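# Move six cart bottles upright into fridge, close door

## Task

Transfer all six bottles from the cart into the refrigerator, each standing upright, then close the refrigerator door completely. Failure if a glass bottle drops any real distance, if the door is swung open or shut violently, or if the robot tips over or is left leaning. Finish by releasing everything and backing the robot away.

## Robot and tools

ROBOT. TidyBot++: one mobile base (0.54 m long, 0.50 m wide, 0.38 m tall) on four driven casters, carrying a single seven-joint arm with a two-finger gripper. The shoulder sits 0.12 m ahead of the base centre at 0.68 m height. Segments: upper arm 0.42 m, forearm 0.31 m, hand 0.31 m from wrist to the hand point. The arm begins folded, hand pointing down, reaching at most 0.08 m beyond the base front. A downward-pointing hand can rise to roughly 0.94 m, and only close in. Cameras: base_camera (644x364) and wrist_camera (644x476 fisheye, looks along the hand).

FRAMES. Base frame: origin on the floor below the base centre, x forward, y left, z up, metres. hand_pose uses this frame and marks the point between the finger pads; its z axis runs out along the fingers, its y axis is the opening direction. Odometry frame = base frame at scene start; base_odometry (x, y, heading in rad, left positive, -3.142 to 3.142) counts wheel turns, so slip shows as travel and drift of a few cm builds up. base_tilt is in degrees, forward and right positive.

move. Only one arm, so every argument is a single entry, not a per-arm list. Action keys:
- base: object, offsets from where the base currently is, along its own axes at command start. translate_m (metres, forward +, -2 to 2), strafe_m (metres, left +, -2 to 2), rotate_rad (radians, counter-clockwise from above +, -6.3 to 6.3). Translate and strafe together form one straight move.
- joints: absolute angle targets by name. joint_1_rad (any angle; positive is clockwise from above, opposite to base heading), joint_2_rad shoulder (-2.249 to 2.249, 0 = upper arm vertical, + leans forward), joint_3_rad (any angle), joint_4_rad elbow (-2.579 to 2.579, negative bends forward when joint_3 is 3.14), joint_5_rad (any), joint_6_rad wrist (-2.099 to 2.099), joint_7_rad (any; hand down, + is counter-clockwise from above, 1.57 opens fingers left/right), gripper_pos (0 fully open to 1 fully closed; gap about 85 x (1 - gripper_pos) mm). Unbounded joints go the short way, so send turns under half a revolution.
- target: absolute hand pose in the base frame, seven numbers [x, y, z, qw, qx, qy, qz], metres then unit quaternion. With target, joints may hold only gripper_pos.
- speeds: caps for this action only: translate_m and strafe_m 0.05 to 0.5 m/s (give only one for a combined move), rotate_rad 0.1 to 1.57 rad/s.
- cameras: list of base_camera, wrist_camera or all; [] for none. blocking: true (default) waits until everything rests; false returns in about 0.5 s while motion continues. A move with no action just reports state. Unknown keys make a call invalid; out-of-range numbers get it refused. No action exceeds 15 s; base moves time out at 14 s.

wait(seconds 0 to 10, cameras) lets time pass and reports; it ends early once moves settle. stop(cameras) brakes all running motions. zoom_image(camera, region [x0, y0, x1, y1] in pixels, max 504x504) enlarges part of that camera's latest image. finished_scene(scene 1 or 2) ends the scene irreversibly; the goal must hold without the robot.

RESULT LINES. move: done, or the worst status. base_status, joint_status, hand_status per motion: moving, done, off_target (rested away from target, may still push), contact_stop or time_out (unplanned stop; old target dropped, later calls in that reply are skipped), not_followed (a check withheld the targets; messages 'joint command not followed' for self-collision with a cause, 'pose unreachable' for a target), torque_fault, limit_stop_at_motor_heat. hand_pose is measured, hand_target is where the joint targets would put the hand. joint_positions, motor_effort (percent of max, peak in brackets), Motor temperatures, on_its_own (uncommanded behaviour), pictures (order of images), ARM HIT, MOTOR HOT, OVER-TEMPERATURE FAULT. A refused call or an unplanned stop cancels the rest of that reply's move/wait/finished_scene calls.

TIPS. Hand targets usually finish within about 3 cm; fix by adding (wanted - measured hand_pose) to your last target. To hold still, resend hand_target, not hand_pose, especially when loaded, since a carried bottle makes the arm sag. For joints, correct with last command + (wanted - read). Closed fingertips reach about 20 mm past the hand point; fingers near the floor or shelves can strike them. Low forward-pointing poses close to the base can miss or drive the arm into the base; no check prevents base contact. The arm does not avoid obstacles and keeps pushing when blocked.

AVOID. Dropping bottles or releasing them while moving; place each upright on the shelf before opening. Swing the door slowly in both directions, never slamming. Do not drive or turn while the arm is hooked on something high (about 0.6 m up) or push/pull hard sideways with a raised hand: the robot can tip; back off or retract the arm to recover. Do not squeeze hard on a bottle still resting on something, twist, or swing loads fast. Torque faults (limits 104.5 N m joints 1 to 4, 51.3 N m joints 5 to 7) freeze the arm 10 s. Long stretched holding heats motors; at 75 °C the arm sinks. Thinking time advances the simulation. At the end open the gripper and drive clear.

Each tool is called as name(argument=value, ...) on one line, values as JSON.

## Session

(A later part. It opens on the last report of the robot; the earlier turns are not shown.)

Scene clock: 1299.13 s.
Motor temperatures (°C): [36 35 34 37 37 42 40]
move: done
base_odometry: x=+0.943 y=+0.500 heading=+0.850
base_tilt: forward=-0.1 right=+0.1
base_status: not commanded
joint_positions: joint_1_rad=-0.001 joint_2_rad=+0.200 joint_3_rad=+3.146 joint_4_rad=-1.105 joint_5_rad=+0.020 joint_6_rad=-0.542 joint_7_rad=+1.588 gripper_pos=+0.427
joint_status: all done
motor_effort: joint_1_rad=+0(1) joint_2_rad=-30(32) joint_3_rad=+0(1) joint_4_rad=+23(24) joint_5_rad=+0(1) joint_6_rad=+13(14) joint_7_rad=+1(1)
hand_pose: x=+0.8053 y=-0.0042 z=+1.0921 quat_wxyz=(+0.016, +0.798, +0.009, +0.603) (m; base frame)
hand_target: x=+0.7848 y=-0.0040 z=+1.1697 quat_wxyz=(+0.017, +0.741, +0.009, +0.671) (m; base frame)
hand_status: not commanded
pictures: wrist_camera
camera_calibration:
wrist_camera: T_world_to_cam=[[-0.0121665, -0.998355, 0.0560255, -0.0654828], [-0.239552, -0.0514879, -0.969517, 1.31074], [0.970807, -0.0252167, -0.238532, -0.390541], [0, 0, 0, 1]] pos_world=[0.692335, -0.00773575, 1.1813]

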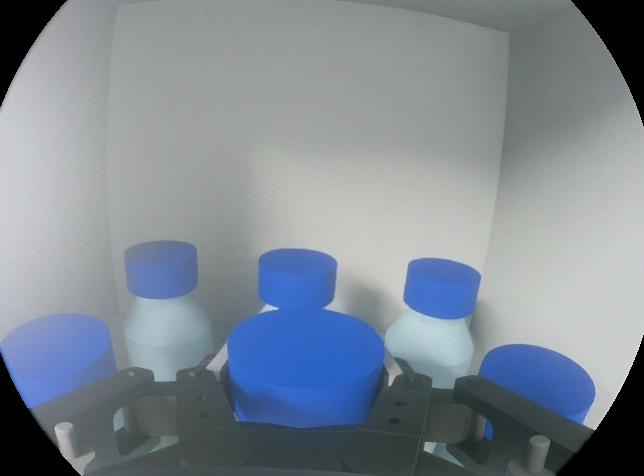

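move(joints={"joint_1_rad": 0.0, "joint_2_rad": 0.124, "joint_4_rad": -1.17, "joint_6_rad": -0.365}, cameras=[])

move(joints={"joint_1_rad": 0.0, "joint_2_rad": 0.117, "joint_4_rad": -1.197, "joint_6_rad": -0.347}, cameras=["wrist_camera"])

move(joints={"joint_1_rad": 0.0, "joint_2_rad": 0.111, "joint_4_rad": -1.22, "joint_6_rad": -0.332}, cameras=[])

move(joints={"joint_1_rad": 0.0, "joint_2_rad": 0.105, "joint_4_rad": -1.243, "joint_6_rad": -0.317}, cameras=[])

move(joints={"joint_1_rad": 0.0, "joint_2_rad": 0.099, "joint_4_rad": -1.266, "joint_6_rad": -0.302}, cameras=["wrist_camera"])

Scene clock: 1314.50 s.
Motor temperatures (°C): [36 36 34 37 37 42 40]
move: done
base_odometry: x=+0.943 y=+0.500 heading=+0.850
base_tilt: forward=-0.1 right=+0.1
base_status: not commanded
joint_positions: joint_1_rad=-0.001 joint_2_rad=+0.183 joint_3_rad=+3.146 joint_4_rad=-1.174 joint_5_rad=+0.020 joint_6_rad=-0.477 joint_7_rad=+1.588 gripper_pos=+0.427
joint_status: all done
motor_effort: joint_1_rad=+0(1) joint_2_rad=-30(32) joint_3_rad=+1(1) joint_4_rad=+22(23) joint_5_rad=-1(1) joint_6_rad=+12(14) joint_7_rad=+1(1)
hand_pose: x=+0.8034 y=-0.0039 z=+1.0816 quat_wxyz=(+0.016, +0.793, +0.010, +0.608) (m; base frame)
hand_target: x=+0.7836 y=-0.0037 z=+1.1578 quat_wxyz=(+0.017, +0.738, +0.009, +0.675) (m; base frame)
hand_status: not commanded
pictures: none
No camera images: "cameras" was empty.

Scene clock: 1315.13 s.
Motor temperatures (°C): [36 36 34 37 37 42 40]
move: done
base_odometry: x=+0.943 y=+0.500 heading=+0.850
base_tilt: forward=-0.2 right=+0.0
base_status: not commanded
joint_positions: joint_1_rad=-0.001 joint_2_rad=+0.176 joint_3_rad=+3.146 joint_4_rad=-1.201 joint_5_rad=+0.020 joint_6_rad=-0.457 joint_7_rad=+1.588 gripper_pos=+0.427
joint_status: all done
motor_effort: joint_1_rad=-1(1) joint_2_rad=-30(31) joint_3_rad=+1(1) joint_4_rad=+23(23) joint_5_rad=+0(1) joint_6_rad=+12(13) joint_7_rad=+1(1)
hand_pose: x=+0.8017 y=-0.0038 z=+1.0758 quat_wxyz=(+0.016, +0.794, +0.010, +0.608) (m; base frame)
hand_target: x=+0.7822 y=-0.0036 z=+1.1515 quat_wxyz=(+0.017, +0.738, +0.010, +0.674) (m; base frame)
hand_status: not commanded
pictures: wrist_camera
camera_calibration:
wrist_camera: T_world_to_cam=[[-0.0112597, -0.998356, 0.0561968, -0.065123], [-0.227016, -0.0521806, -0.972492, 1.28721], [0.973826, -0.0237075, -0.226055, -0.40683], [0, 0, 0, 1]] pos_world=[0.687665, -0.00749352, 1.1635]

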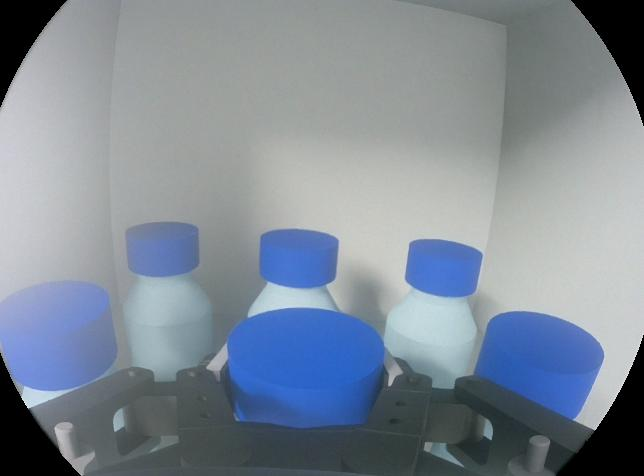

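Scene clock: 1315.73 s.
Motor temperatures (°C): [36 36 34 37 37 42 40]
move: done
base_odometry: x=+0.943 y=+0.500 heading=+0.850
base_tilt: forward=-0.2 right=+0.1
base_status: not commanded
joint_positions: joint_1_rad=-0.001 joint_2_rad=+0.167 joint_3_rad=+3.146 joint_4_rad=-1.220 joint_5_rad=+0.020 joint_6_rad=-0.438 joint_7_rad=+1.588 gripper_pos=+0.427
joint_status: all done
motor_effort: joint_1_rad=-1(1) joint_2_rad=-29(30) joint_3_rad=+1(1) joint_4_rad=+22(23) joint_5_rad=+0(1) joint_6_rad=+11(12) joint_7_rad=+1(1)
hand_pose: x=+0.7995 y=-0.0037 z=+1.0756 quat_wxyz=(+0.016, +0.791, +0.010, +0.612) (m; base frame)
hand_target: x=+0.7810 y=-0.0036 z=+1.1460 quat_wxyz=(+0.016, +0.739, +0.010, +0.674) (m; base frame)
hand_status: not commanded
pictures: none
No camera images: "cameras" was empty.

Scene clock: 1316.33 s.
Motor temperatures (°C): [36 36 34 37 37 42 40]
move: done
base_odometry: x=+0.943 y=+0.500 heading=+0.850
base_tilt: forward=-0.2 right=+0.1
base_status: not commanded
joint_positions: joint_1_rad=-0.001 joint_2_rad=+0.158 joint_3_rad=+3.146 joint_4_rad=-1.240 joint_5_rad=+0.020 joint_6_rad=-0.419 joint_7_rad=+1.588 gripper_pos=+0.427
joint_status: all done
motor_effort: joint_1_rad=+0(2) joint_2_rad=-29(29) joint_3_rad=+1(1) joint_4_rad=+22(23) joint_5_rad=+0(1) joint_6_rad=+11(13) joint_7_rad=+1(1)
hand_pose: x=+0.7970 y=-0.0036 z=+1.0756 quat_wxyz=(+0.016, +0.788, +0.010, +0.615) (m; base frame)
hand_target: x=+0.7796 y=-0.0035 z=+1.1404 quat_wxyz=(+0.016, +0.740, +0.010, +0.673) (m; base frame)
hand_status: not commanded
pictures: none
No camera images: "cameras" was empty.

Scene clock: 1316.93 s.
Motor temperatures (°C): [36 36 34 37 37 42 40]
move: done
base_odometry: x=+0.943 y=+0.500 heading=+0.850
base_tilt: forward=-0.1 right=+0.1
base_status: not commanded
joint_positions: joint_1_rad=-0.001 joint_2_rad=+0.149 joint_3_rad=+3.146 joint_4_rad=-1.259 joint_5_rad=+0.020 joint_6_rad=-0.399 joint_7_rad=+1.588 gripper_pos=+0.427
joint_status: all done
motor_effort: joint_1_rad=-1(1) joint_2_rad=-28(29) joint_3_rad=+1(2) joint_4_rad=+22(22) joint_5_rad=+0(1) joint_6_rad=+11(12) joint_7_rad=+1(1)
hand_pose: x=+0.7943 y=-0.0035 z=+1.0757 quat_wxyz=(+0.016, +0.786, +0.010, +0.618) (m; base frame)
hand_target: x=+0.7782 y=-0.0034 z=+1.1349 quat_wxyz=(+0.016, +0.740, +0.010, +0.672) (m; base frame)
hand_status: not commanded
pictures: wrist_camera
camera_calibration:
wrist_camera: T_world_to_cam=[[-0.0116054, -0.998359, 0.0560767, -0.0645094], [-0.201303, -0.0525996, -0.978116, 1.27111], [0.97946, -0.0226398, -0.200363, -0.431749], [0, 0, 0, 1]] pos_world=[0.678011, -0.00731818, 1.16041]

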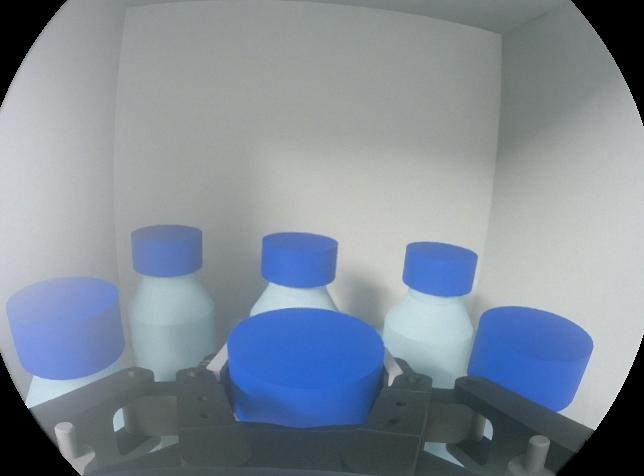

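move(joints={"gripper_pos": 0.36}, cameras=["wrist_camera"])

move(joints={"gripper_pos": 0.28}, cameras=["wrist_camera"])

Scene clock: 1323.73 s.
Motor temperatures (°C): [36 36 34 37 37 42 40]
move: done
base_odometry: x=+0.943 y=+0.500 heading=+0.850
base_tilt: forward=-0.2 right=+0.0
base_status: not commanded
joint_positions: joint_1_rad=-0.001 joint_2_rad=+0.126 joint_3_rad=+3.146 joint_4_rad=-1.260 joint_5_rad=+0.020 joint_6_rad=-0.386 joint_7_rad=+1.588 gripper_pos=+0.360
joint_status: all done
motor_effort: joint_1_rad=+0(2) joint_2_rad=-24(28) joint_3_rad=+1(1) joint_4_rad=+19(22) joint_5_rad=+0(2) joint_6_rad=+8(11) joint_7_rad=+1(1)
hand_pose: x=+0.7859 y=-0.0035 z=+1.0952 quat_wxyz=(+0.016, +0.774, +0.010, +0.633) (m; base frame)
hand_target: x=+0.7782 y=-0.0034 z=+1.1349 quat_wxyz=(+0.016, +0.740, +0.010, +0.672) (m; base frame)
hand_status: not commanded
pictures: wrist_camera
camera_calibration:
wrist_camera: T_world_to_cam=[[-0.0133674, -0.998358, 0.0557046, -0.063842], [-0.165649, -0.0527287, -0.984774, 1.26776], [0.986094, -0.0223913, -0.164672, -0.463836], [0, 0, 0, 1]] pos_world=[0.666537, -0.00727553, 1.17563]

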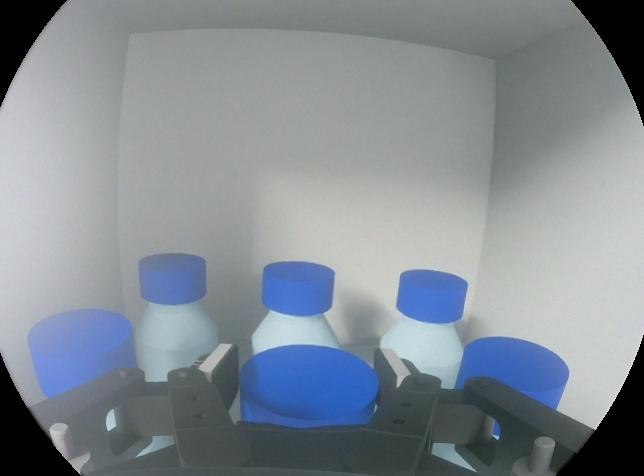

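Scene clock: 1324.23 s.
Motor temperatures (°C): [36 36 34 37 37 42 40]
move: done
base_odometry: x=+0.943 y=+0.500 heading=+0.850
base_tilt: forward=-0.2 right=+0.1
base_status: not commanded
joint_positions: joint_1_rad=-0.001 joint_2_rad=+0.126 joint_3_rad=+3.146 joint_4_rad=-1.260 joint_5_rad=+0.020 joint_6_rad=-0.386 joint_7_rad=+1.588 gripper_pos=+0.280
joint_status: all done
motor_effort: joint_1_rad=-1(1) joint_2_rad=-24(24) joint_3_rad=+1(2) joint_4_rad=+19(19) joint_5_rad=+0(1) joint_6_rad=+9(9) joint_7_rad=+1(1)
hand_pose: x=+0.7859 y=-0.0035 z=+1.0952 quat_wxyz=(+0.016, +0.774, +0.010, +0.633) (m; base frame)
hand_target: x=+0.7782 y=-0.0034 z=+1.1349 quat_wxyz=(+0.016, +0.740, +0.010, +0.672) (m; base frame)
hand_status: not commanded
pictures: wrist_camera
camera_calibration:
wrist_camera: T_world_to_cam=[[-0.0133674, -0.998358, 0.0557046, -0.063842], [-0.165649, -0.0527287, -0.984774, 1.26776], [0.986094, -0.0223913, -0.164672, -0.463836], [0, 0, 0, 1]] pos_world=[0.666537, -0.00727553, 1.17563]

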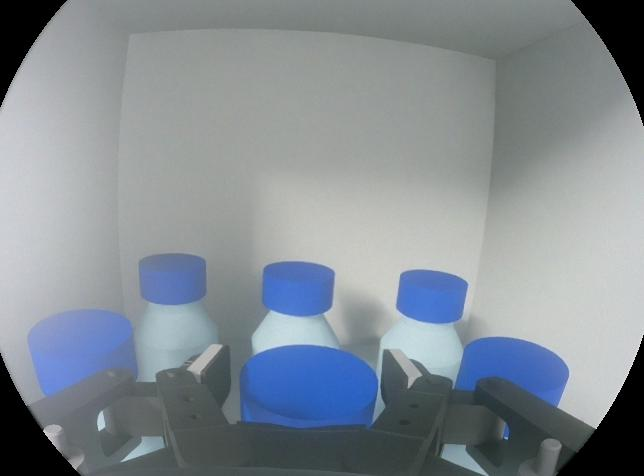

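move(base={"translate_m": -0.32}, speeds={"translate_m": 0.25}, cameras=["wrist_camera", "base_camera"])

Scene clock: 1329.67 s.
Motor temperatures (°C): [36 36 34 37 37 42 40]
move: done
base_odometry: x=+0.732 y=+0.259 heading=+0.850
base_tilt: forward=-0.2 right=+0.1
base_status: done
joint_positions: joint_1_rad=-0.001 joint_2_rad=+0.107 joint_3_rad=+3.146 joint_4_rad=-1.260 joint_5_rad=+0.020 joint_6_rad=-0.383 joint_7_rad=+1.588 gripper_pos=+0.280
joint_status: not commanded
motor_effort: joint_1_rad=-1(1) joint_2_rad=-23(29) joint_3_rad=+0(2) joint_4_rad=+19(20) joint_5_rad=+1(1) joint_6_rad=+8(9) joint_7_rad=+1(1)
hand_pose: x=+0.7782 y=-0.0034 z=+1.1083 quat_wxyz=(+0.016, +0.768, +0.010, +0.641) (m; base frame)
hand_target: x=+0.7782 y=-0.0034 z=+1.1349 quat_wxyz=(+0.016, +0.740, +0.010, +0.672) (m; base frame)
hand_status: not commanded
pictures: base_camera, wrist_camera
camera_calibration:
wrist_camera: T_world_to_cam=[[-0.0144604, -0.998359, 0.0554163, -0.0634765], [-0.144833, -0.0527463, -0.988049, 1.26682], [0.98935, -0.0223137, -0.143832, -0.479751], [0, 0, 0, 1]] pos_world=[0.657201, -0.00725713, 1.1862]

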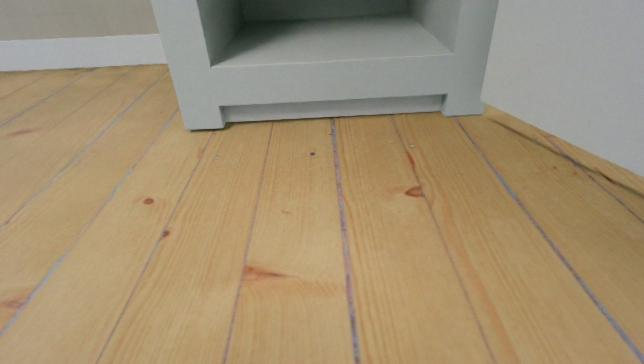

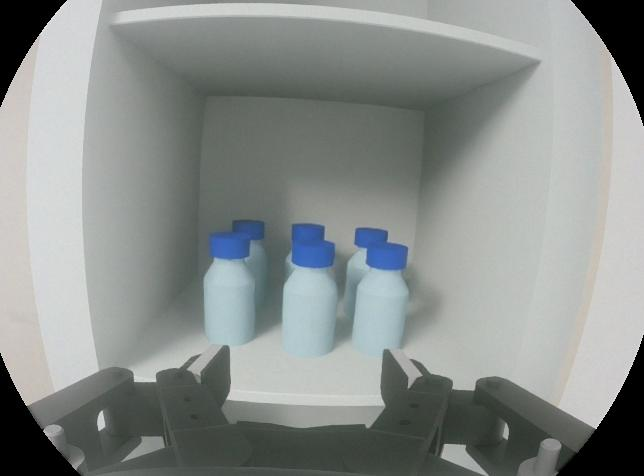

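zoom_image(camera="base_camera", region=[440, 60, 644, 260])

Scaled by 2.471.

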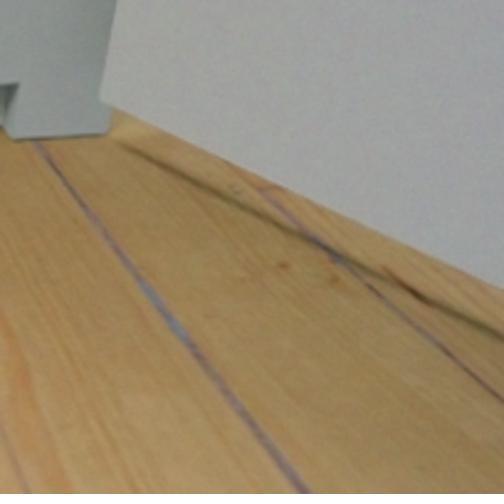

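move(base={"translate_m": -0.35}, speeds={"translate_m": 0.35}, joints={"joint_1_rad": 0.0, "joint_2_rad": -0.50, "joint_4_rad": -1.53, "joint_6_rad": -0.95, "gripper_pos": 1.0}, cameras=["wrist_camera"])

Scene clock: 1432.93 s.
Motor temperatures (°C): [36 36 34 37 37 42 40]
move: done
base_odometry: x=+0.501 y=-0.004 heading=+0.850
base_tilt: forward=-0.2 right=+0.1
base_status: done
joint_positions: joint_1_rad=-0.001 joint_2_rad=-0.502 joint_3_rad=+3.146 joint_4_rad=-1.508 joint_5_rad=+0.020 joint_6_rad=-0.854 joint_7_rad=+1.588 gripper_pos=+0.999
joint_status: all done
motor_effort: joint_1_rad=+0(1) joint_2_rad=-2(29) joint_3_rad=+2(2) joint_4_rad=+17(20) joint_5_rad=+0(1) joint_6_rad=+8(10) joint_7_rad=+1(1)
hand_pose: x=+0.4807 y=-0.0056 z=+1.1299 quat_wxyz=(+0.015, +0.802, +0.006, +0.598) (m; base frame)
hand_target: x=+0.4724 y=-0.0061 z=+1.0891 quat_wxyz=(+0.015, +0.836, +0.005, +0.549) (m; base frame)
hand_status: not commanded
pictures: wrist_camera
camera_calibration:
wrist_camera: T_world_to_cam=[[-0.0165159, -0.998594, 0.0503664, -0.0644792], [-0.252978, -0.0445608, -0.966445, 1.2726], [0.967331, -0.0287033, -0.251886, -0.0497465], [0, 0, 0, 1]] pos_world=[0.368997, -0.00910824, 1.22062]

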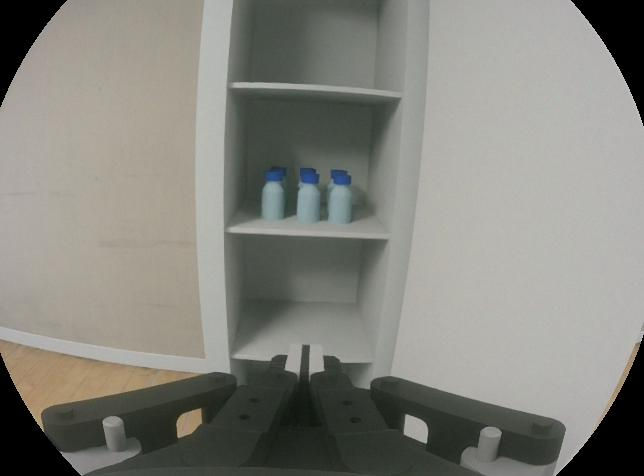

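move(base={"translate_m": 0.173, "strafe_m": -0.645, "rotate_rad": -1.15}, speeds={"translate_m": 0.35, "rotate_rad": 1.2}, cameras=["wrist_camera", "base_camera"])

Scene clock: 1442.73 s.
Motor temperatures (°C): [36 35 34 37 37 42 40]
move: done
base_odometry: x=+1.100 y=-0.300 heading=-0.301
base_tilt: forward=-0.2 right=+0.0
base_status: done
joint_positions: joint_1_rad=-0.001 joint_2_rad=-0.498 joint_3_rad=+3.146 joint_4_rad=-1.511 joint_5_rad=+0.020 joint_6_rad=-0.856 joint_7_rad=+1.588 gripper_pos=+0.999
joint_status: not commanded
motor_effort: joint_1_rad=-1(1) joint_2_rad=-1(4) joint_3_rad=+1(4) joint_4_rad=+17(18) joint_5_rad=+0(1) joint_6_rad=+7(9) joint_7_rad=+1(1)
hand_pose: x=+0.4821 y=-0.0053 z=+1.1266 quat_wxyz=(+0.015, +0.804, +0.006, +0.594) (m; base frame)
hand_target: x=+0.4724 y=-0.0061 z=+1.0891 quat_wxyz=(+0.015, +0.836, +0.005, +0.549) (m; base frame)
hand_status: not commanded
pictures: base_camera, wrist_camera
camera_calibration:
wrist_camera: T_world_to_cam=[[-0.0155106, -0.998589, 0.0507951, -0.0648859], [-0.260984, -0.0449969, -0.964294, 1.27117], [0.965218, -0.0282135, -0.259918, -0.0418261], [0, 0, 0, 1]] pos_world=[0.371119, -0.00877594, 1.2182]

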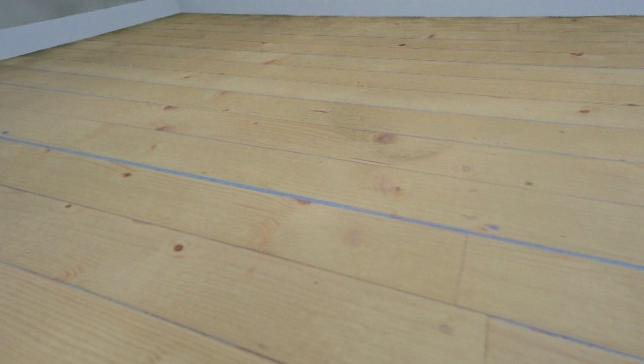

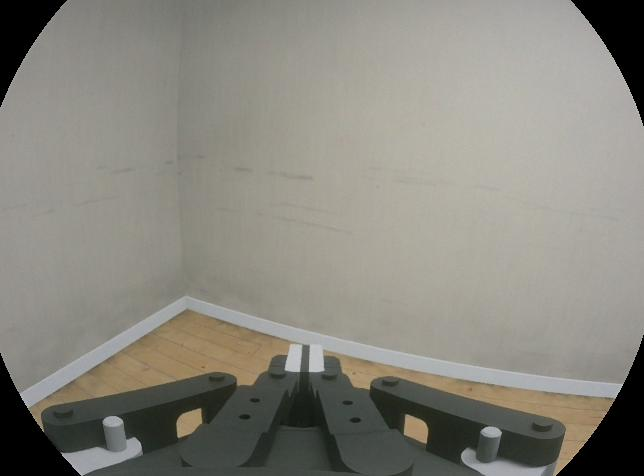

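move(cameras=["base_camera", "wrist_camera"])

Scene clock: 1463.43 s.
Motor temperatures (°C): [36 35 34 36 37 42 40]
base_odometry: x=+1.100 y=-0.300 heading=-0.301
base_tilt: forward=-0.2 right=+0.1
base_status: done
joint_positions: joint_1_rad=-0.001 joint_2_rad=-0.498 joint_3_rad=+3.146 joint_4_rad=-1.511 joint_5_rad=+0.020 joint_6_rad=-0.856 joint_7_rad=+1.588 gripper_pos=+0.999
joint_status: not commanded
motor_effort: joint_1_rad=+0(1) joint_2_rad=-1(4) joint_3_rad=+1(4) joint_4_rad=+17(18) joint_5_rad=+0(1) joint_6_rad=+7(9) joint_7_rad=+0(1)
hand_pose: x=+0.4821 y=-0.0053 z=+1.1266 quat_wxyz=(+0.015, +0.804, +0.006, +0.594) (m; base frame)
hand_target: x=+0.4724 y=-0.0061 z=+1.0891 quat_wxyz=(+0.015, +0.836, +0.005, +0.549) (m; base frame)
hand_status: not commanded
pictures: base_camera, wrist_camera
camera_calibration:
wrist_camera: T_world_to_cam=[[-0.0155106, -0.998589, 0.0507951, -0.0648859], [-0.260984, -0.0449969, -0.964294, 1.27117], [0.965218, -0.0282135, -0.259918, -0.0418261], [0, 0, 0, 1]] pos_world=[0.371119, -0.00877594, 1.2182]

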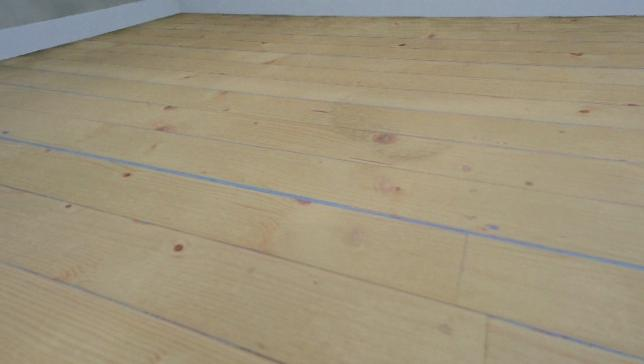

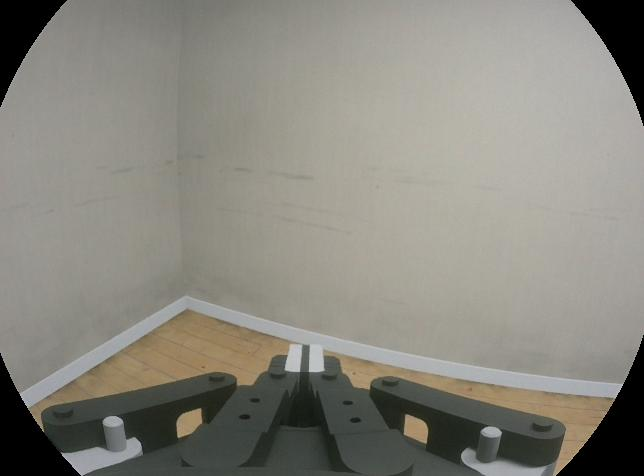

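move(base={"translate_m": 0.718, "strafe_m": -0.110}, cameras=["base_camera"])

move(base={"rotate_rad": 1.841}, cameras=["base_camera", "wrist_camera"])

Scene clock: 1484.50 s.
Motor temperatures (°C): [36 35 34 36 37 42 40]
move: done
base_odometry: x=+1.753 y=-0.617 heading=-0.301
base_tilt: forward=-0.2 right=+0.1
base_status: done
joint_positions: joint_1_rad=-0.001 joint_2_rad=-0.499 joint_3_rad=+3.146 joint_4_rad=-1.512 joint_5_rad=+0.020 joint_6_rad=-0.857 joint_7_rad=+1.588 gripper_pos=+0.999
joint_status: not commanded
motor_effort: joint_1_rad=-1(1) joint_2_rad=-2(5) joint_3_rad=+1(2) joint_4_rad=+17(18) joint_5_rad=+0(1) joint_6_rad=+8(9) joint_7_rad=+0(1)
hand_pose: x=+0.4820 y=-0.0053 z=+1.1259 quat_wxyz=(+0.015, +0.805, +0.006, +0.594) (m; base frame)
hand_target: x=+0.4724 y=-0.0061 z=+1.0891 quat_wxyz=(+0.015, +0.836, +0.005, +0.549) (m; base frame)
hand_status: not commanded
pictures: base_camera

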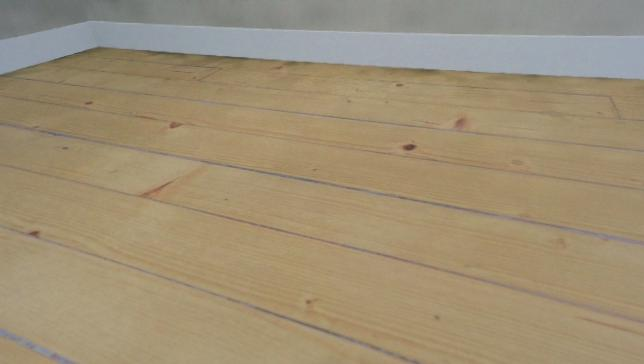

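Scene clock: 1486.97 s.
Motor temperatures (°C): [36 35 34 36 37 42 40]
move: done
base_odometry: x=+1.753 y=-0.617 heading=+1.539
base_tilt: forward=-0.1 right=+0.1
base_status: done
joint_positions: joint_1_rad=-0.001 joint_2_rad=-0.499 joint_3_rad=+3.146 joint_4_rad=-1.512 joint_5_rad=+0.020 joint_6_rad=-0.857 joint_7_rad=+1.588 gripper_pos=+0.999
joint_status: not commanded
motor_effort: joint_1_rad=-1(1) joint_2_rad=-1(3) joint_3_rad=+1(3) joint_4_rad=+17(18) joint_5_rad=+0(1) joint_6_rad=+8(9) joint_7_rad=+1(1)
hand_pose: x=+0.4820 y=-0.0053 z=+1.1259 quat_wxyz=(+0.015, +0.805, +0.006, +0.594) (m; base frame)
hand_target: x=+0.4724 y=-0.0061 z=+1.0891 quat_wxyz=(+0.015, +0.836, +0.005, +0.549) (m; base frame)
hand_status: not commanded
pictures: base_camera, wrist_camera
camera_calibration:
wrist_camera: T_world_to_cam=[[-0.0154394, -0.998589, 0.0508048, -0.064899], [-0.262575, -0.0449783, -0.963863, 1.27072], [0.964788, -0.0282215, -0.261511, -0.0398912], [0, 0, 0, 1]] pos_world=[0.371145, -0.00877835, 1.21767]

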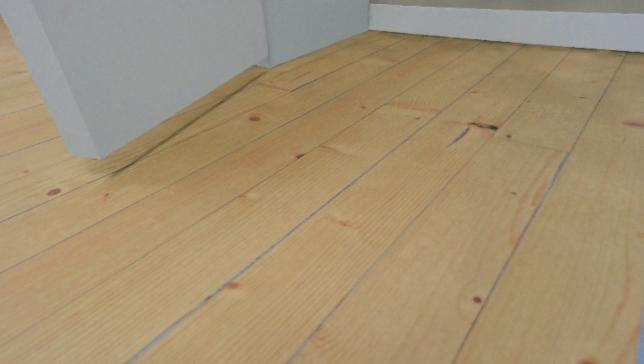

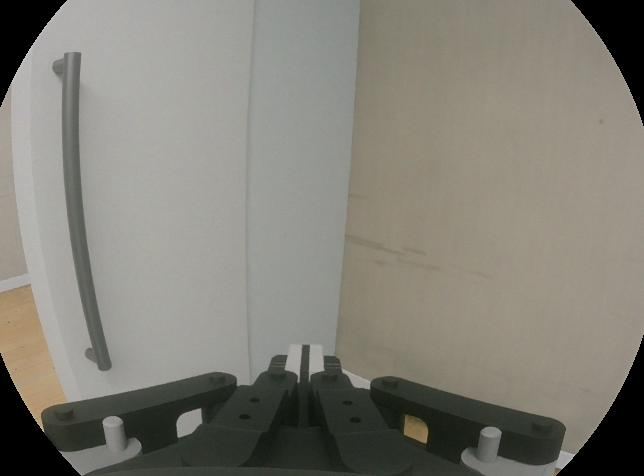

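move(joints={"joint_1_rad": 0.0, "joint_2_rad": 0.888, "joint_4_rad": -1.942, "joint_6_rad": 1.07, "gripper_pos": 1.0}, cameras=["wrist_camera"])

move(base={"strafe_m": 0.21}, speeds={"strafe_m": 0.25}, cameras=["wrist_camera", "base_camera"])

Scene clock: 1527.20 s.
Motor temperatures (°C): [36 34 34 36 37 42 40]
move: done
base_odometry: x=+1.753 y=-0.617 heading=+1.539
base_tilt: forward=-0.1 right=+0.1
base_status: not commanded
joint_positions: joint_1_rad=-0.001 joint_2_rad=+0.850 joint_3_rad=+3.146 joint_4_rad=-1.921 joint_5_rad=+0.020 joint_6_rad=+0.981 joint_7_rad=+1.588 gripper_pos=+0.999
joint_status: all done
motor_effort: joint_1_rad=+0(1) joint_2_rad=-35(37) joint_3_rad=+0(2) joint_4_rad=+10(19) joint_5_rad=+0(1) joint_6_rad=+9(10) joint_7_rad=+1(1)
hand_pose: x=+0.8527 y=+0.0048 z=+0.5988 quat_wxyz=(+0.004, +0.780, +0.017, +0.626) (m; base frame)
hand_target: x=+0.8475 y=+0.0042 z=+0.5895 quat_wxyz=(+0.004, +0.771, +0.016, +0.637) (m; base frame)
hand_status: not commanded
pictures: wrist_camera
camera_calibration:
wrist_camera: T_world_to_cam=[[0.0115307, -0.998873, 0.0460484, -0.0425377], [-0.182881, -0.0473814, -0.981993, 0.803454], [0.983067, 0.00290168, -0.183222, -0.597773], [0, 0, 0, 1]] pos_world=[0.735079, -0.00268642, 0.68142]

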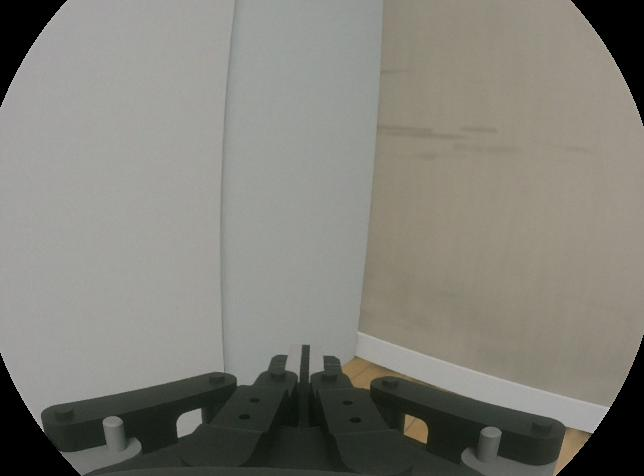

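Scene clock: 1528.90 s.
Motor temperatures (°C): [36 34 34 36 37 42 40]
move: done
base_odometry: x=+1.543 y=-0.611 heading=+1.540
base_tilt: forward=-0.1 right=+0.0
base_status: done
joint_positions: joint_1_rad=-0.002 joint_2_rad=+0.850 joint_3_rad=+3.146 joint_4_rad=-1.921 joint_5_rad=+0.020 joint_6_rad=+0.983 joint_7_rad=+1.588 gripper_pos=+0.999
joint_status: not commanded
motor_effort: joint_1_rad=+0(4) joint_2_rad=-35(35) joint_3_rad=+1(2) joint_4_rad=+10(10) joint_5_rad=+0(1) joint_6_rad=+9(9) joint_7_rad=+0(1)
hand_pose: x=+0.8529 y=+0.0059 z=+0.5994 quat_wxyz=(+0.004, +0.779, +0.017, +0.626) (m; base frame)
hand_target: x=+0.8475 y=+0.0042 z=+0.5895 quat_wxyz=(+0.004, +0.771, +0.016, +0.637) (m; base frame)
hand_status: not commanded
pictures: base_camera, wrist_camera
camera_calibration:
wrist_camera: T_world_to_cam=[[0.0129555, -0.998856, 0.0460366, -0.0426675], [-0.180803, -0.0476217, -0.982366, 0.802578], [0.983434, 0.00440347, -0.181213, -0.599292], [0, 0, 0, 1]] pos_world=[0.735026, -0.0017596, 0.68179]

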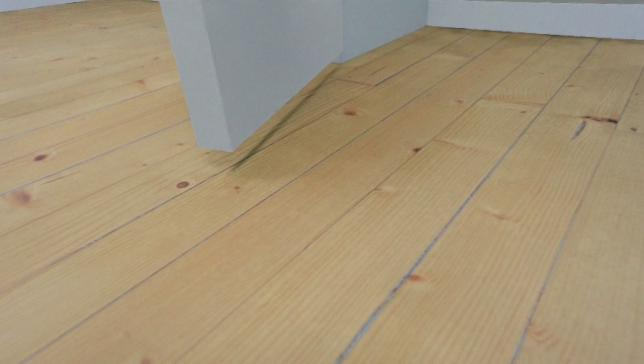

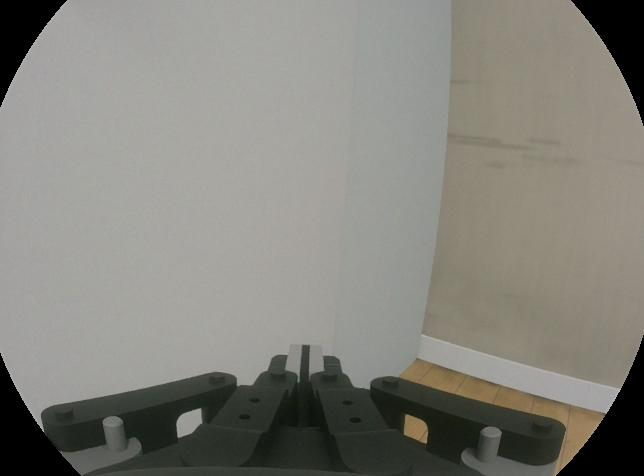

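move(base={"translate_m": 0.122, "strafe_m": 0.227, "rotate_rad": -0.12}, speeds={"translate_m": 0.13, "rotate_rad": 0.1}, cameras=["wrist_camera", "base_camera"])

Scene clock: 1548.13 s.
Motor temperatures (°C): [36 34 34 36 37 42 40]
move: done
base_odometry: x=+1.320 y=-0.482 heading=+1.420
base_tilt: forward=-0.1 right=+0.1
base_status: done
joint_positions: joint_1_rad=+0.001 joint_2_rad=+0.850 joint_3_rad=+3.155 joint_4_rad=-1.936 joint_5_rad=+0.017 joint_6_rad=+0.986 joint_7_rad=+1.588 gripper_pos=+0.999
joint_status: not commanded
motor_effort: joint_1_rad=-1(9) joint_2_rad=-35(36) joint_3_rad=+1(6) joint_4_rad=+10(13) joint_5_rad=+0(6) joint_6_rad=+8(9) joint_7_rad=+1(1)
hand_pose: x=+0.8479 y=-0.0020 z=+0.5941 quat_wxyz=(+0.010, +0.783, +0.014, +0.622) (m; base frame)
hand_target: x=+0.8475 y=+0.0042 z=+0.5895 quat_wxyz=(+0.004, +0.771, +0.016, +0.637) (m; base frame)
hand_status: not commanded
pictures: base_camera, wrist_camera
camera_calibration:
wrist_camera: T_world_to_cam=[[0.00181014, -0.998656, 0.0517956, -0.0442135], [-0.192846, -0.051172, -0.979894, 0.804832], [0.981227, -0.00821483, -0.192679, -0.58666], [0, 0, 0, 1]] pos_world=[0.730935, -0.00778848, 0.677902]

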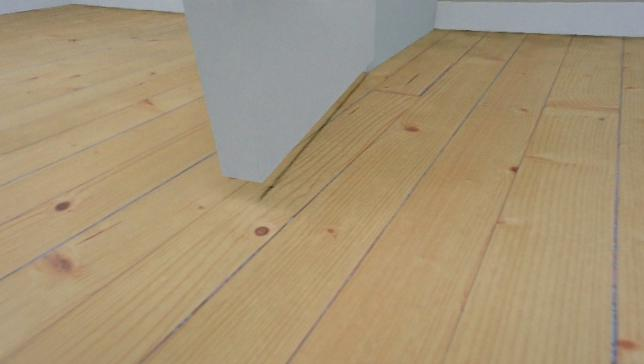

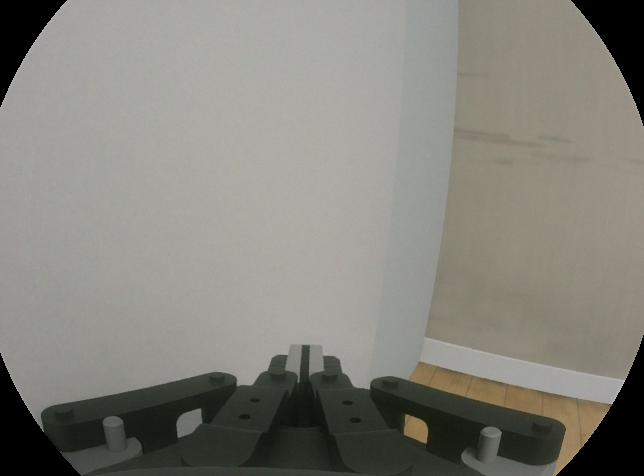

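move(base={"translate_m": 0.099, "strafe_m": 0.415, "rotate_rad": -0.33}, speeds={"translate_m": 0.24, "rotate_rad": 0.2}, cameras=["wrist_camera", "base_camera"])

Scene clock: 1565.33 s.
Motor temperatures (°C): [36 35 34 36 37 42 40]
move: done
base_odometry: x=+0.924 y=-0.321 heading=+1.089
base_tilt: forward=-0.2 right=+0.0
base_status: done
joint_positions: joint_1_rad=-0.005 joint_2_rad=+0.850 joint_3_rad=+3.150 joint_4_rad=-1.940 joint_5_rad=+0.015 joint_6_rad=+0.987 joint_7_rad=+1.588 gripper_pos=+0.999
joint_status: not commanded
motor_effort: joint_1_rad=+0(11) joint_2_rad=-34(35) joint_3_rad=+1(6) joint_4_rad=+9(13) joint_5_rad=-1(5) joint_6_rad=+8(10) joint_7_rad=+1(1)
hand_pose: x=+0.8465 y=+0.0040 z=+0.5928 quat_wxyz=(+0.006, +0.784, +0.016, +0.621) (m; base frame)
hand_target: x=+0.8475 y=+0.0042 z=+0.5895 quat_wxyz=(+0.004, +0.771, +0.016, +0.637) (m; base frame)
hand_status: not commanded
pictures: base_camera, wrist_camera
camera_calibration:
wrist_camera: T_world_to_cam=[[0.00842153, -0.998849, 0.0472256, -0.0409748], [-0.195235, -0.0479608, -0.979583, 0.80544], [0.98072, -0.000970528, -0.195415, -0.583529], [0, 0, 0, 1]] pos_world=[0.729874, -0.00286441, 0.676901]

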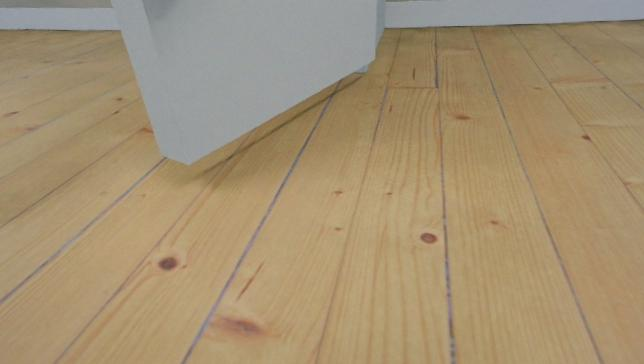

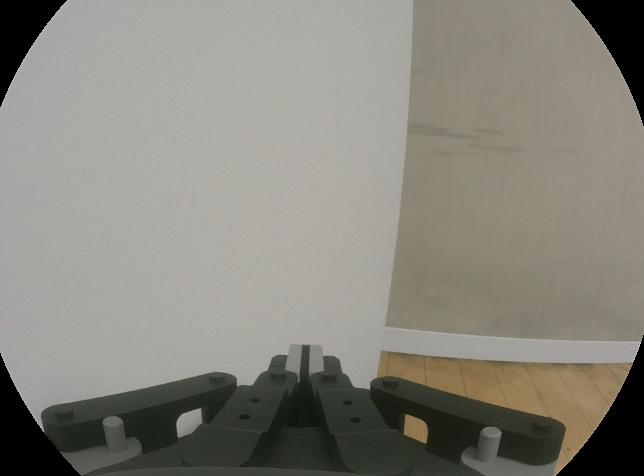

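move(base={"translate_m": 0.200, "strafe_m": 0.610, "rotate_rad": -0.50}, speeds={"translate_m": 0.24, "rotate_rad": 0.18}, cameras=["wrist_camera", "base_camera"])

Scene clock: 1575.30 s.
Motor temperatures (°C): [36 35 34 36 37 42 40]
move: done
base_odometry: x=+0.476 y=+0.139 heading=+0.588
base_tilt: forward=-0.2 right=+0.1
base_status: done
joint_positions: joint_1_rad=-0.001 joint_2_rad=+0.850 joint_3_rad=+3.150 joint_4_rad=-1.940 joint_5_rad=+0.015 joint_6_rad=+0.988 joint_7_rad=+1.588 gripper_pos=+0.999
joint_status: not commanded
motor_effort: joint_1_rad=+0(4) joint_2_rad=-35(35) joint_3_rad=+0(2) joint_4_rad=+10(10) joint_5_rad=+0(1) joint_6_rad=+8(10) joint_7_rad=+1(1)
hand_pose: x=+0.8466 y=+0.0011 z=+0.5929 quat_wxyz=(+0.007, +0.784, +0.014, +0.621) (m; base frame)
hand_target: x=+0.8475 y=+0.0042 z=+0.5895 quat_wxyz=(+0.004, +0.771, +0.016, +0.637) (m; base frame)
hand_status: not commanded
pictures: base_camera, wrist_camera
camera_calibration:
wrist_camera: T_world_to_cam=[[0.00439882, -0.998886, 0.0469819, -0.0403264], [-0.195188, -0.0469363, -0.979642, 0.805375], [0.980756, -0.00486104, -0.195177, -0.583708], [0, 0, 0, 1]] pos_world=[0.729852, -0.00531755, 0.676947]

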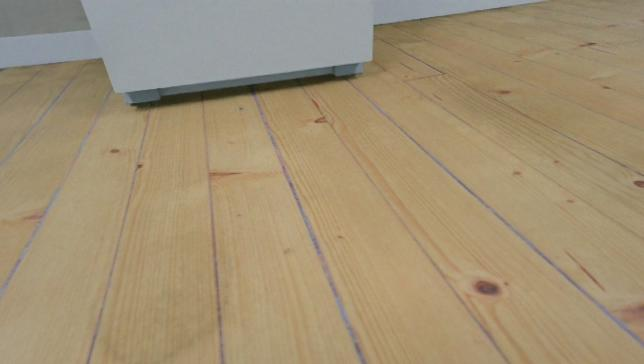

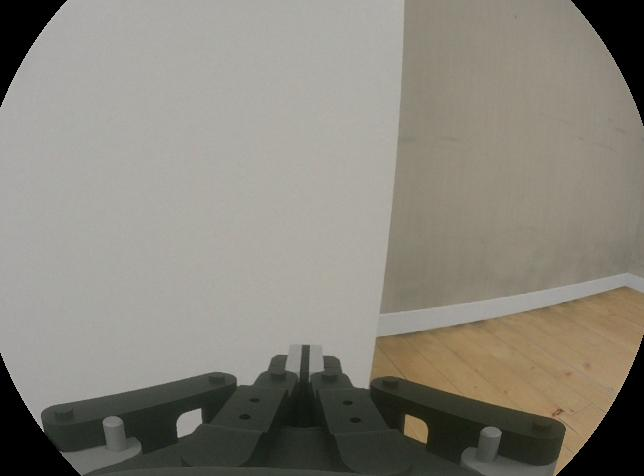

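move(base={"translate_m": 0.200, "strafe_m": 0.151, "rotate_rad": 0.222}, speeds={"translate_m": 0.25, "rotate_rad": 0.6}, cameras=["wrist_camera", "base_camera"])

Scene clock: 1602.07 s.
Motor temperatures (°C): [36 35 34 36 37 42 40]
move: done
base_odometry: x=+0.559 y=+0.375 heading=+0.811
base_tilt: forward=-0.1 right=+0.0
base_status: done
joint_positions: joint_1_rad=-0.003 joint_2_rad=+0.851 joint_3_rad=+3.141 joint_4_rad=-1.940 joint_5_rad=+0.015 joint_6_rad=+0.989 joint_7_rad=+1.588 gripper_pos=+0.999
joint_status: not commanded
motor_effort: joint_1_rad=+0(7) joint_2_rad=-35(36) joint_3_rad=+0(4) joint_4_rad=+9(10) joint_5_rad=+0(2) joint_6_rad=+8(10) joint_7_rad=+1(1)
hand_pose: x=+0.8465 y=+0.0080 z=+0.5929 quat_wxyz=(+0.002, +0.784, +0.015, +0.621) (m; base frame)
hand_target: x=+0.8475 y=+0.0042 z=+0.5895 quat_wxyz=(+0.004, +0.771, +0.016, +0.637) (m; base frame)
hand_status: not commanded
pictures: base_camera, wrist_camera
camera_calibration:
wrist_camera: T_world_to_cam=[[0.0129793, -0.999115, 0.0400016, -0.0365784], [-0.194532, -0.0417636, -0.980007, 0.805254], [0.98081, 0.00493825, -0.194902, -0.583871], [0, 0, 0, 1]] pos_world=[0.729789, -0.000032394, 0.67682]

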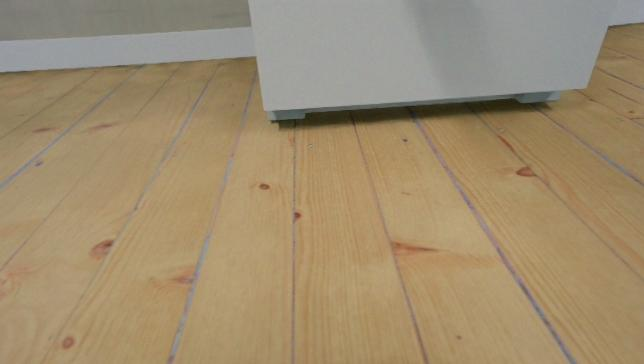

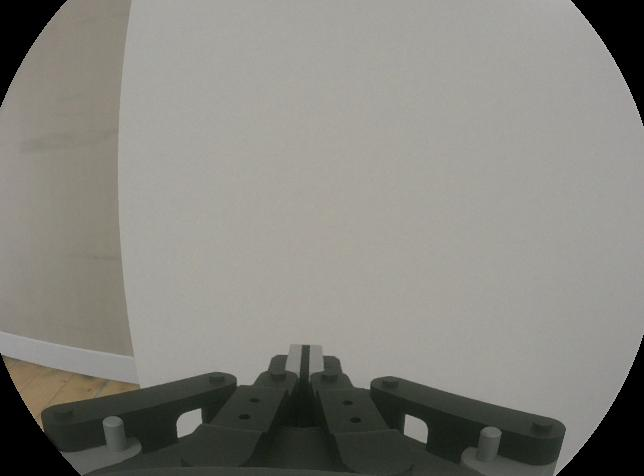

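move(base={"translate_m": 0.07}, speeds={"translate_m": 0.06}, cameras=["base_camera"])

Scene clock: 1612.30 s.
Motor temperatures (°C): [36 35 34 36 37 42 40]
move: done
base_odometry: x=+0.607 y=+0.426 heading=+0.811
base_tilt: forward=-0.1 right=+0.1
base_status: done
joint_positions: joint_1_rad=-0.003 joint_2_rad=+0.854 joint_3_rad=+3.141 joint_4_rad=-1.948 joint_5_rad=+0.015 joint_6_rad=+0.994 joint_7_rad=+1.588 gripper_pos=+0.999
joint_status: not commanded
motor_effort: joint_1_rad=-1(2) joint_2_rad=-34(37) joint_3_rad=+1(1) joint_4_rad=+9(15) joint_5_rad=-1(1) joint_6_rad=+8(9) joint_7_rad=+1(1)
hand_pose: x=+0.8436 y=+0.0080 z=+0.5889 quat_wxyz=(+0.002, +0.786, +0.015, +0.619) (m; base frame)
hand_target: x=+0.8475 y=+0.0042 z=+0.5895 quat_wxyz=(+0.004, +0.771, +0.016, +0.637) (m; base frame)
hand_status: not commanded
pictures: base_camera

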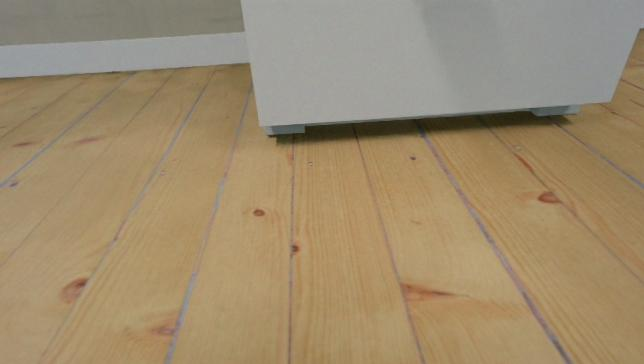

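move(base={"translate_m": 0.02}, speeds={"translate_m": 0.05}, cameras=["base_camera"])

Scene clock: 1617.57 s.
Motor temperatures (°C): [36 35 34 36 37 42 40]
move: done
base_odometry: x=+0.621 y=+0.441 heading=+0.811
base_tilt: forward=-0.2 right=+0.0
base_status: done
joint_positions: joint_1_rad=-0.003 joint_2_rad=+0.843 joint_3_rad=+3.141 joint_4_rad=-2.005 joint_5_rad=+0.015 joint_6_rad=+1.029 joint_7_rad=+1.588 gripper_pos=+0.999
joint_status: not commanded
motor_effort: joint_1_rad=-1(1) joint_2_rad=-26(35) joint_3_rad=+0(1) joint_4_rad=+18(22) joint_5_rad=+1(1) joint_6_rad=+5(9) joint_7_rad=+0(1)
hand_pose: x=+0.8259 y=+0.0080 z=+0.5845 quat_wxyz=(+0.001, +0.789, +0.015, +0.614) (m; base frame)
hand_target: x=+0.8475 y=+0.0042 z=+0.5895 quat_wxyz=(+0.004, +0.771, +0.016, +0.637) (m; base frame)
hand_status: not commanded
pictures: base_camera

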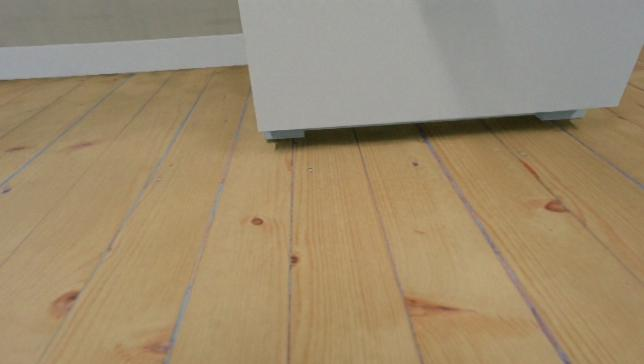

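move(base={"translate_m": -0.4}, cameras=["base_camera", "wrist_camera"])

Scene clock: 1622.87 s.
Motor temperatures (°C): [36 35 34 36 37 42 40]
move: done
base_odometry: x=+0.345 y=+0.151 heading=+0.811
base_tilt: forward=-0.1 right=+0.0
base_status: done
joint_positions: joint_1_rad=-0.001 joint_2_rad=+0.870 joint_3_rad=+3.141 joint_4_rad=-1.945 joint_5_rad=+0.015 joint_6_rad=+1.030 joint_7_rad=+1.588 gripper_pos=+0.999
joint_status: not commanded
motor_effort: joint_1_rad=+0(7) joint_2_rad=-35(37) joint_3_rad=+1(2) joint_4_rad=+9(17) joint_5_rad=+1(1) joint_6_rad=+9(10) joint_7_rad=+0(1)
hand_pose: x=+0.8456 y=+0.0065 z=+0.5893 quat_wxyz=(+0.002, +0.779, +0.014, +0.627) (m; base frame)
hand_target: x=+0.8475 y=+0.0042 z=+0.5895 quat_wxyz=(+0.004, +0.771, +0.016, +0.637) (m; base frame)
hand_status: not commanded
pictures: base_camera, wrist_camera
camera_calibration:
wrist_camera: T_world_to_cam=[[0.0103332, -0.999147, 0.0399777, -0.0356894], [-0.178458, -0.0411806, -0.983085, 0.789681], [0.983893, 0.00302409, -0.178731, -0.595806], [0, 0, 0, 1]] pos_world=[0.727503, -0.0013376, 0.671262]

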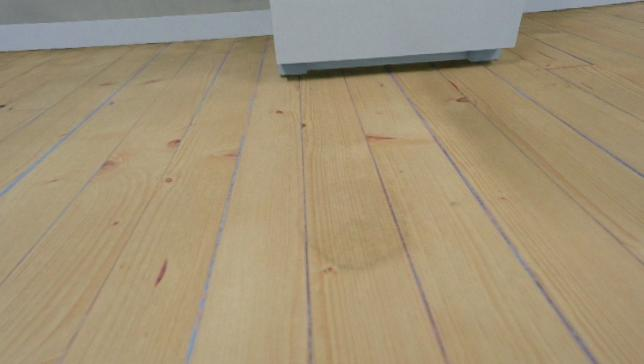

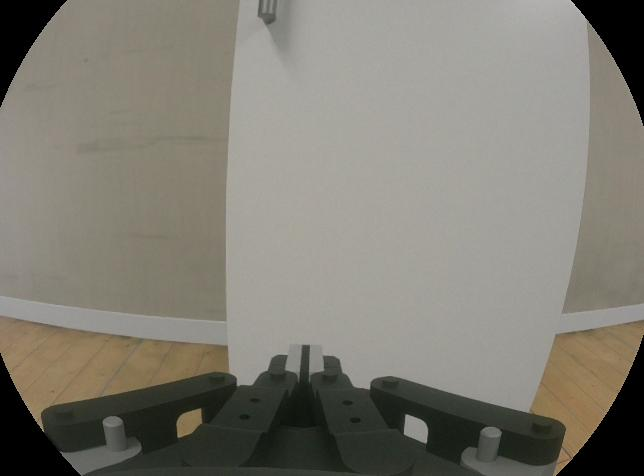

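finished_scene(scene=2)

The scene is finished: the task was done.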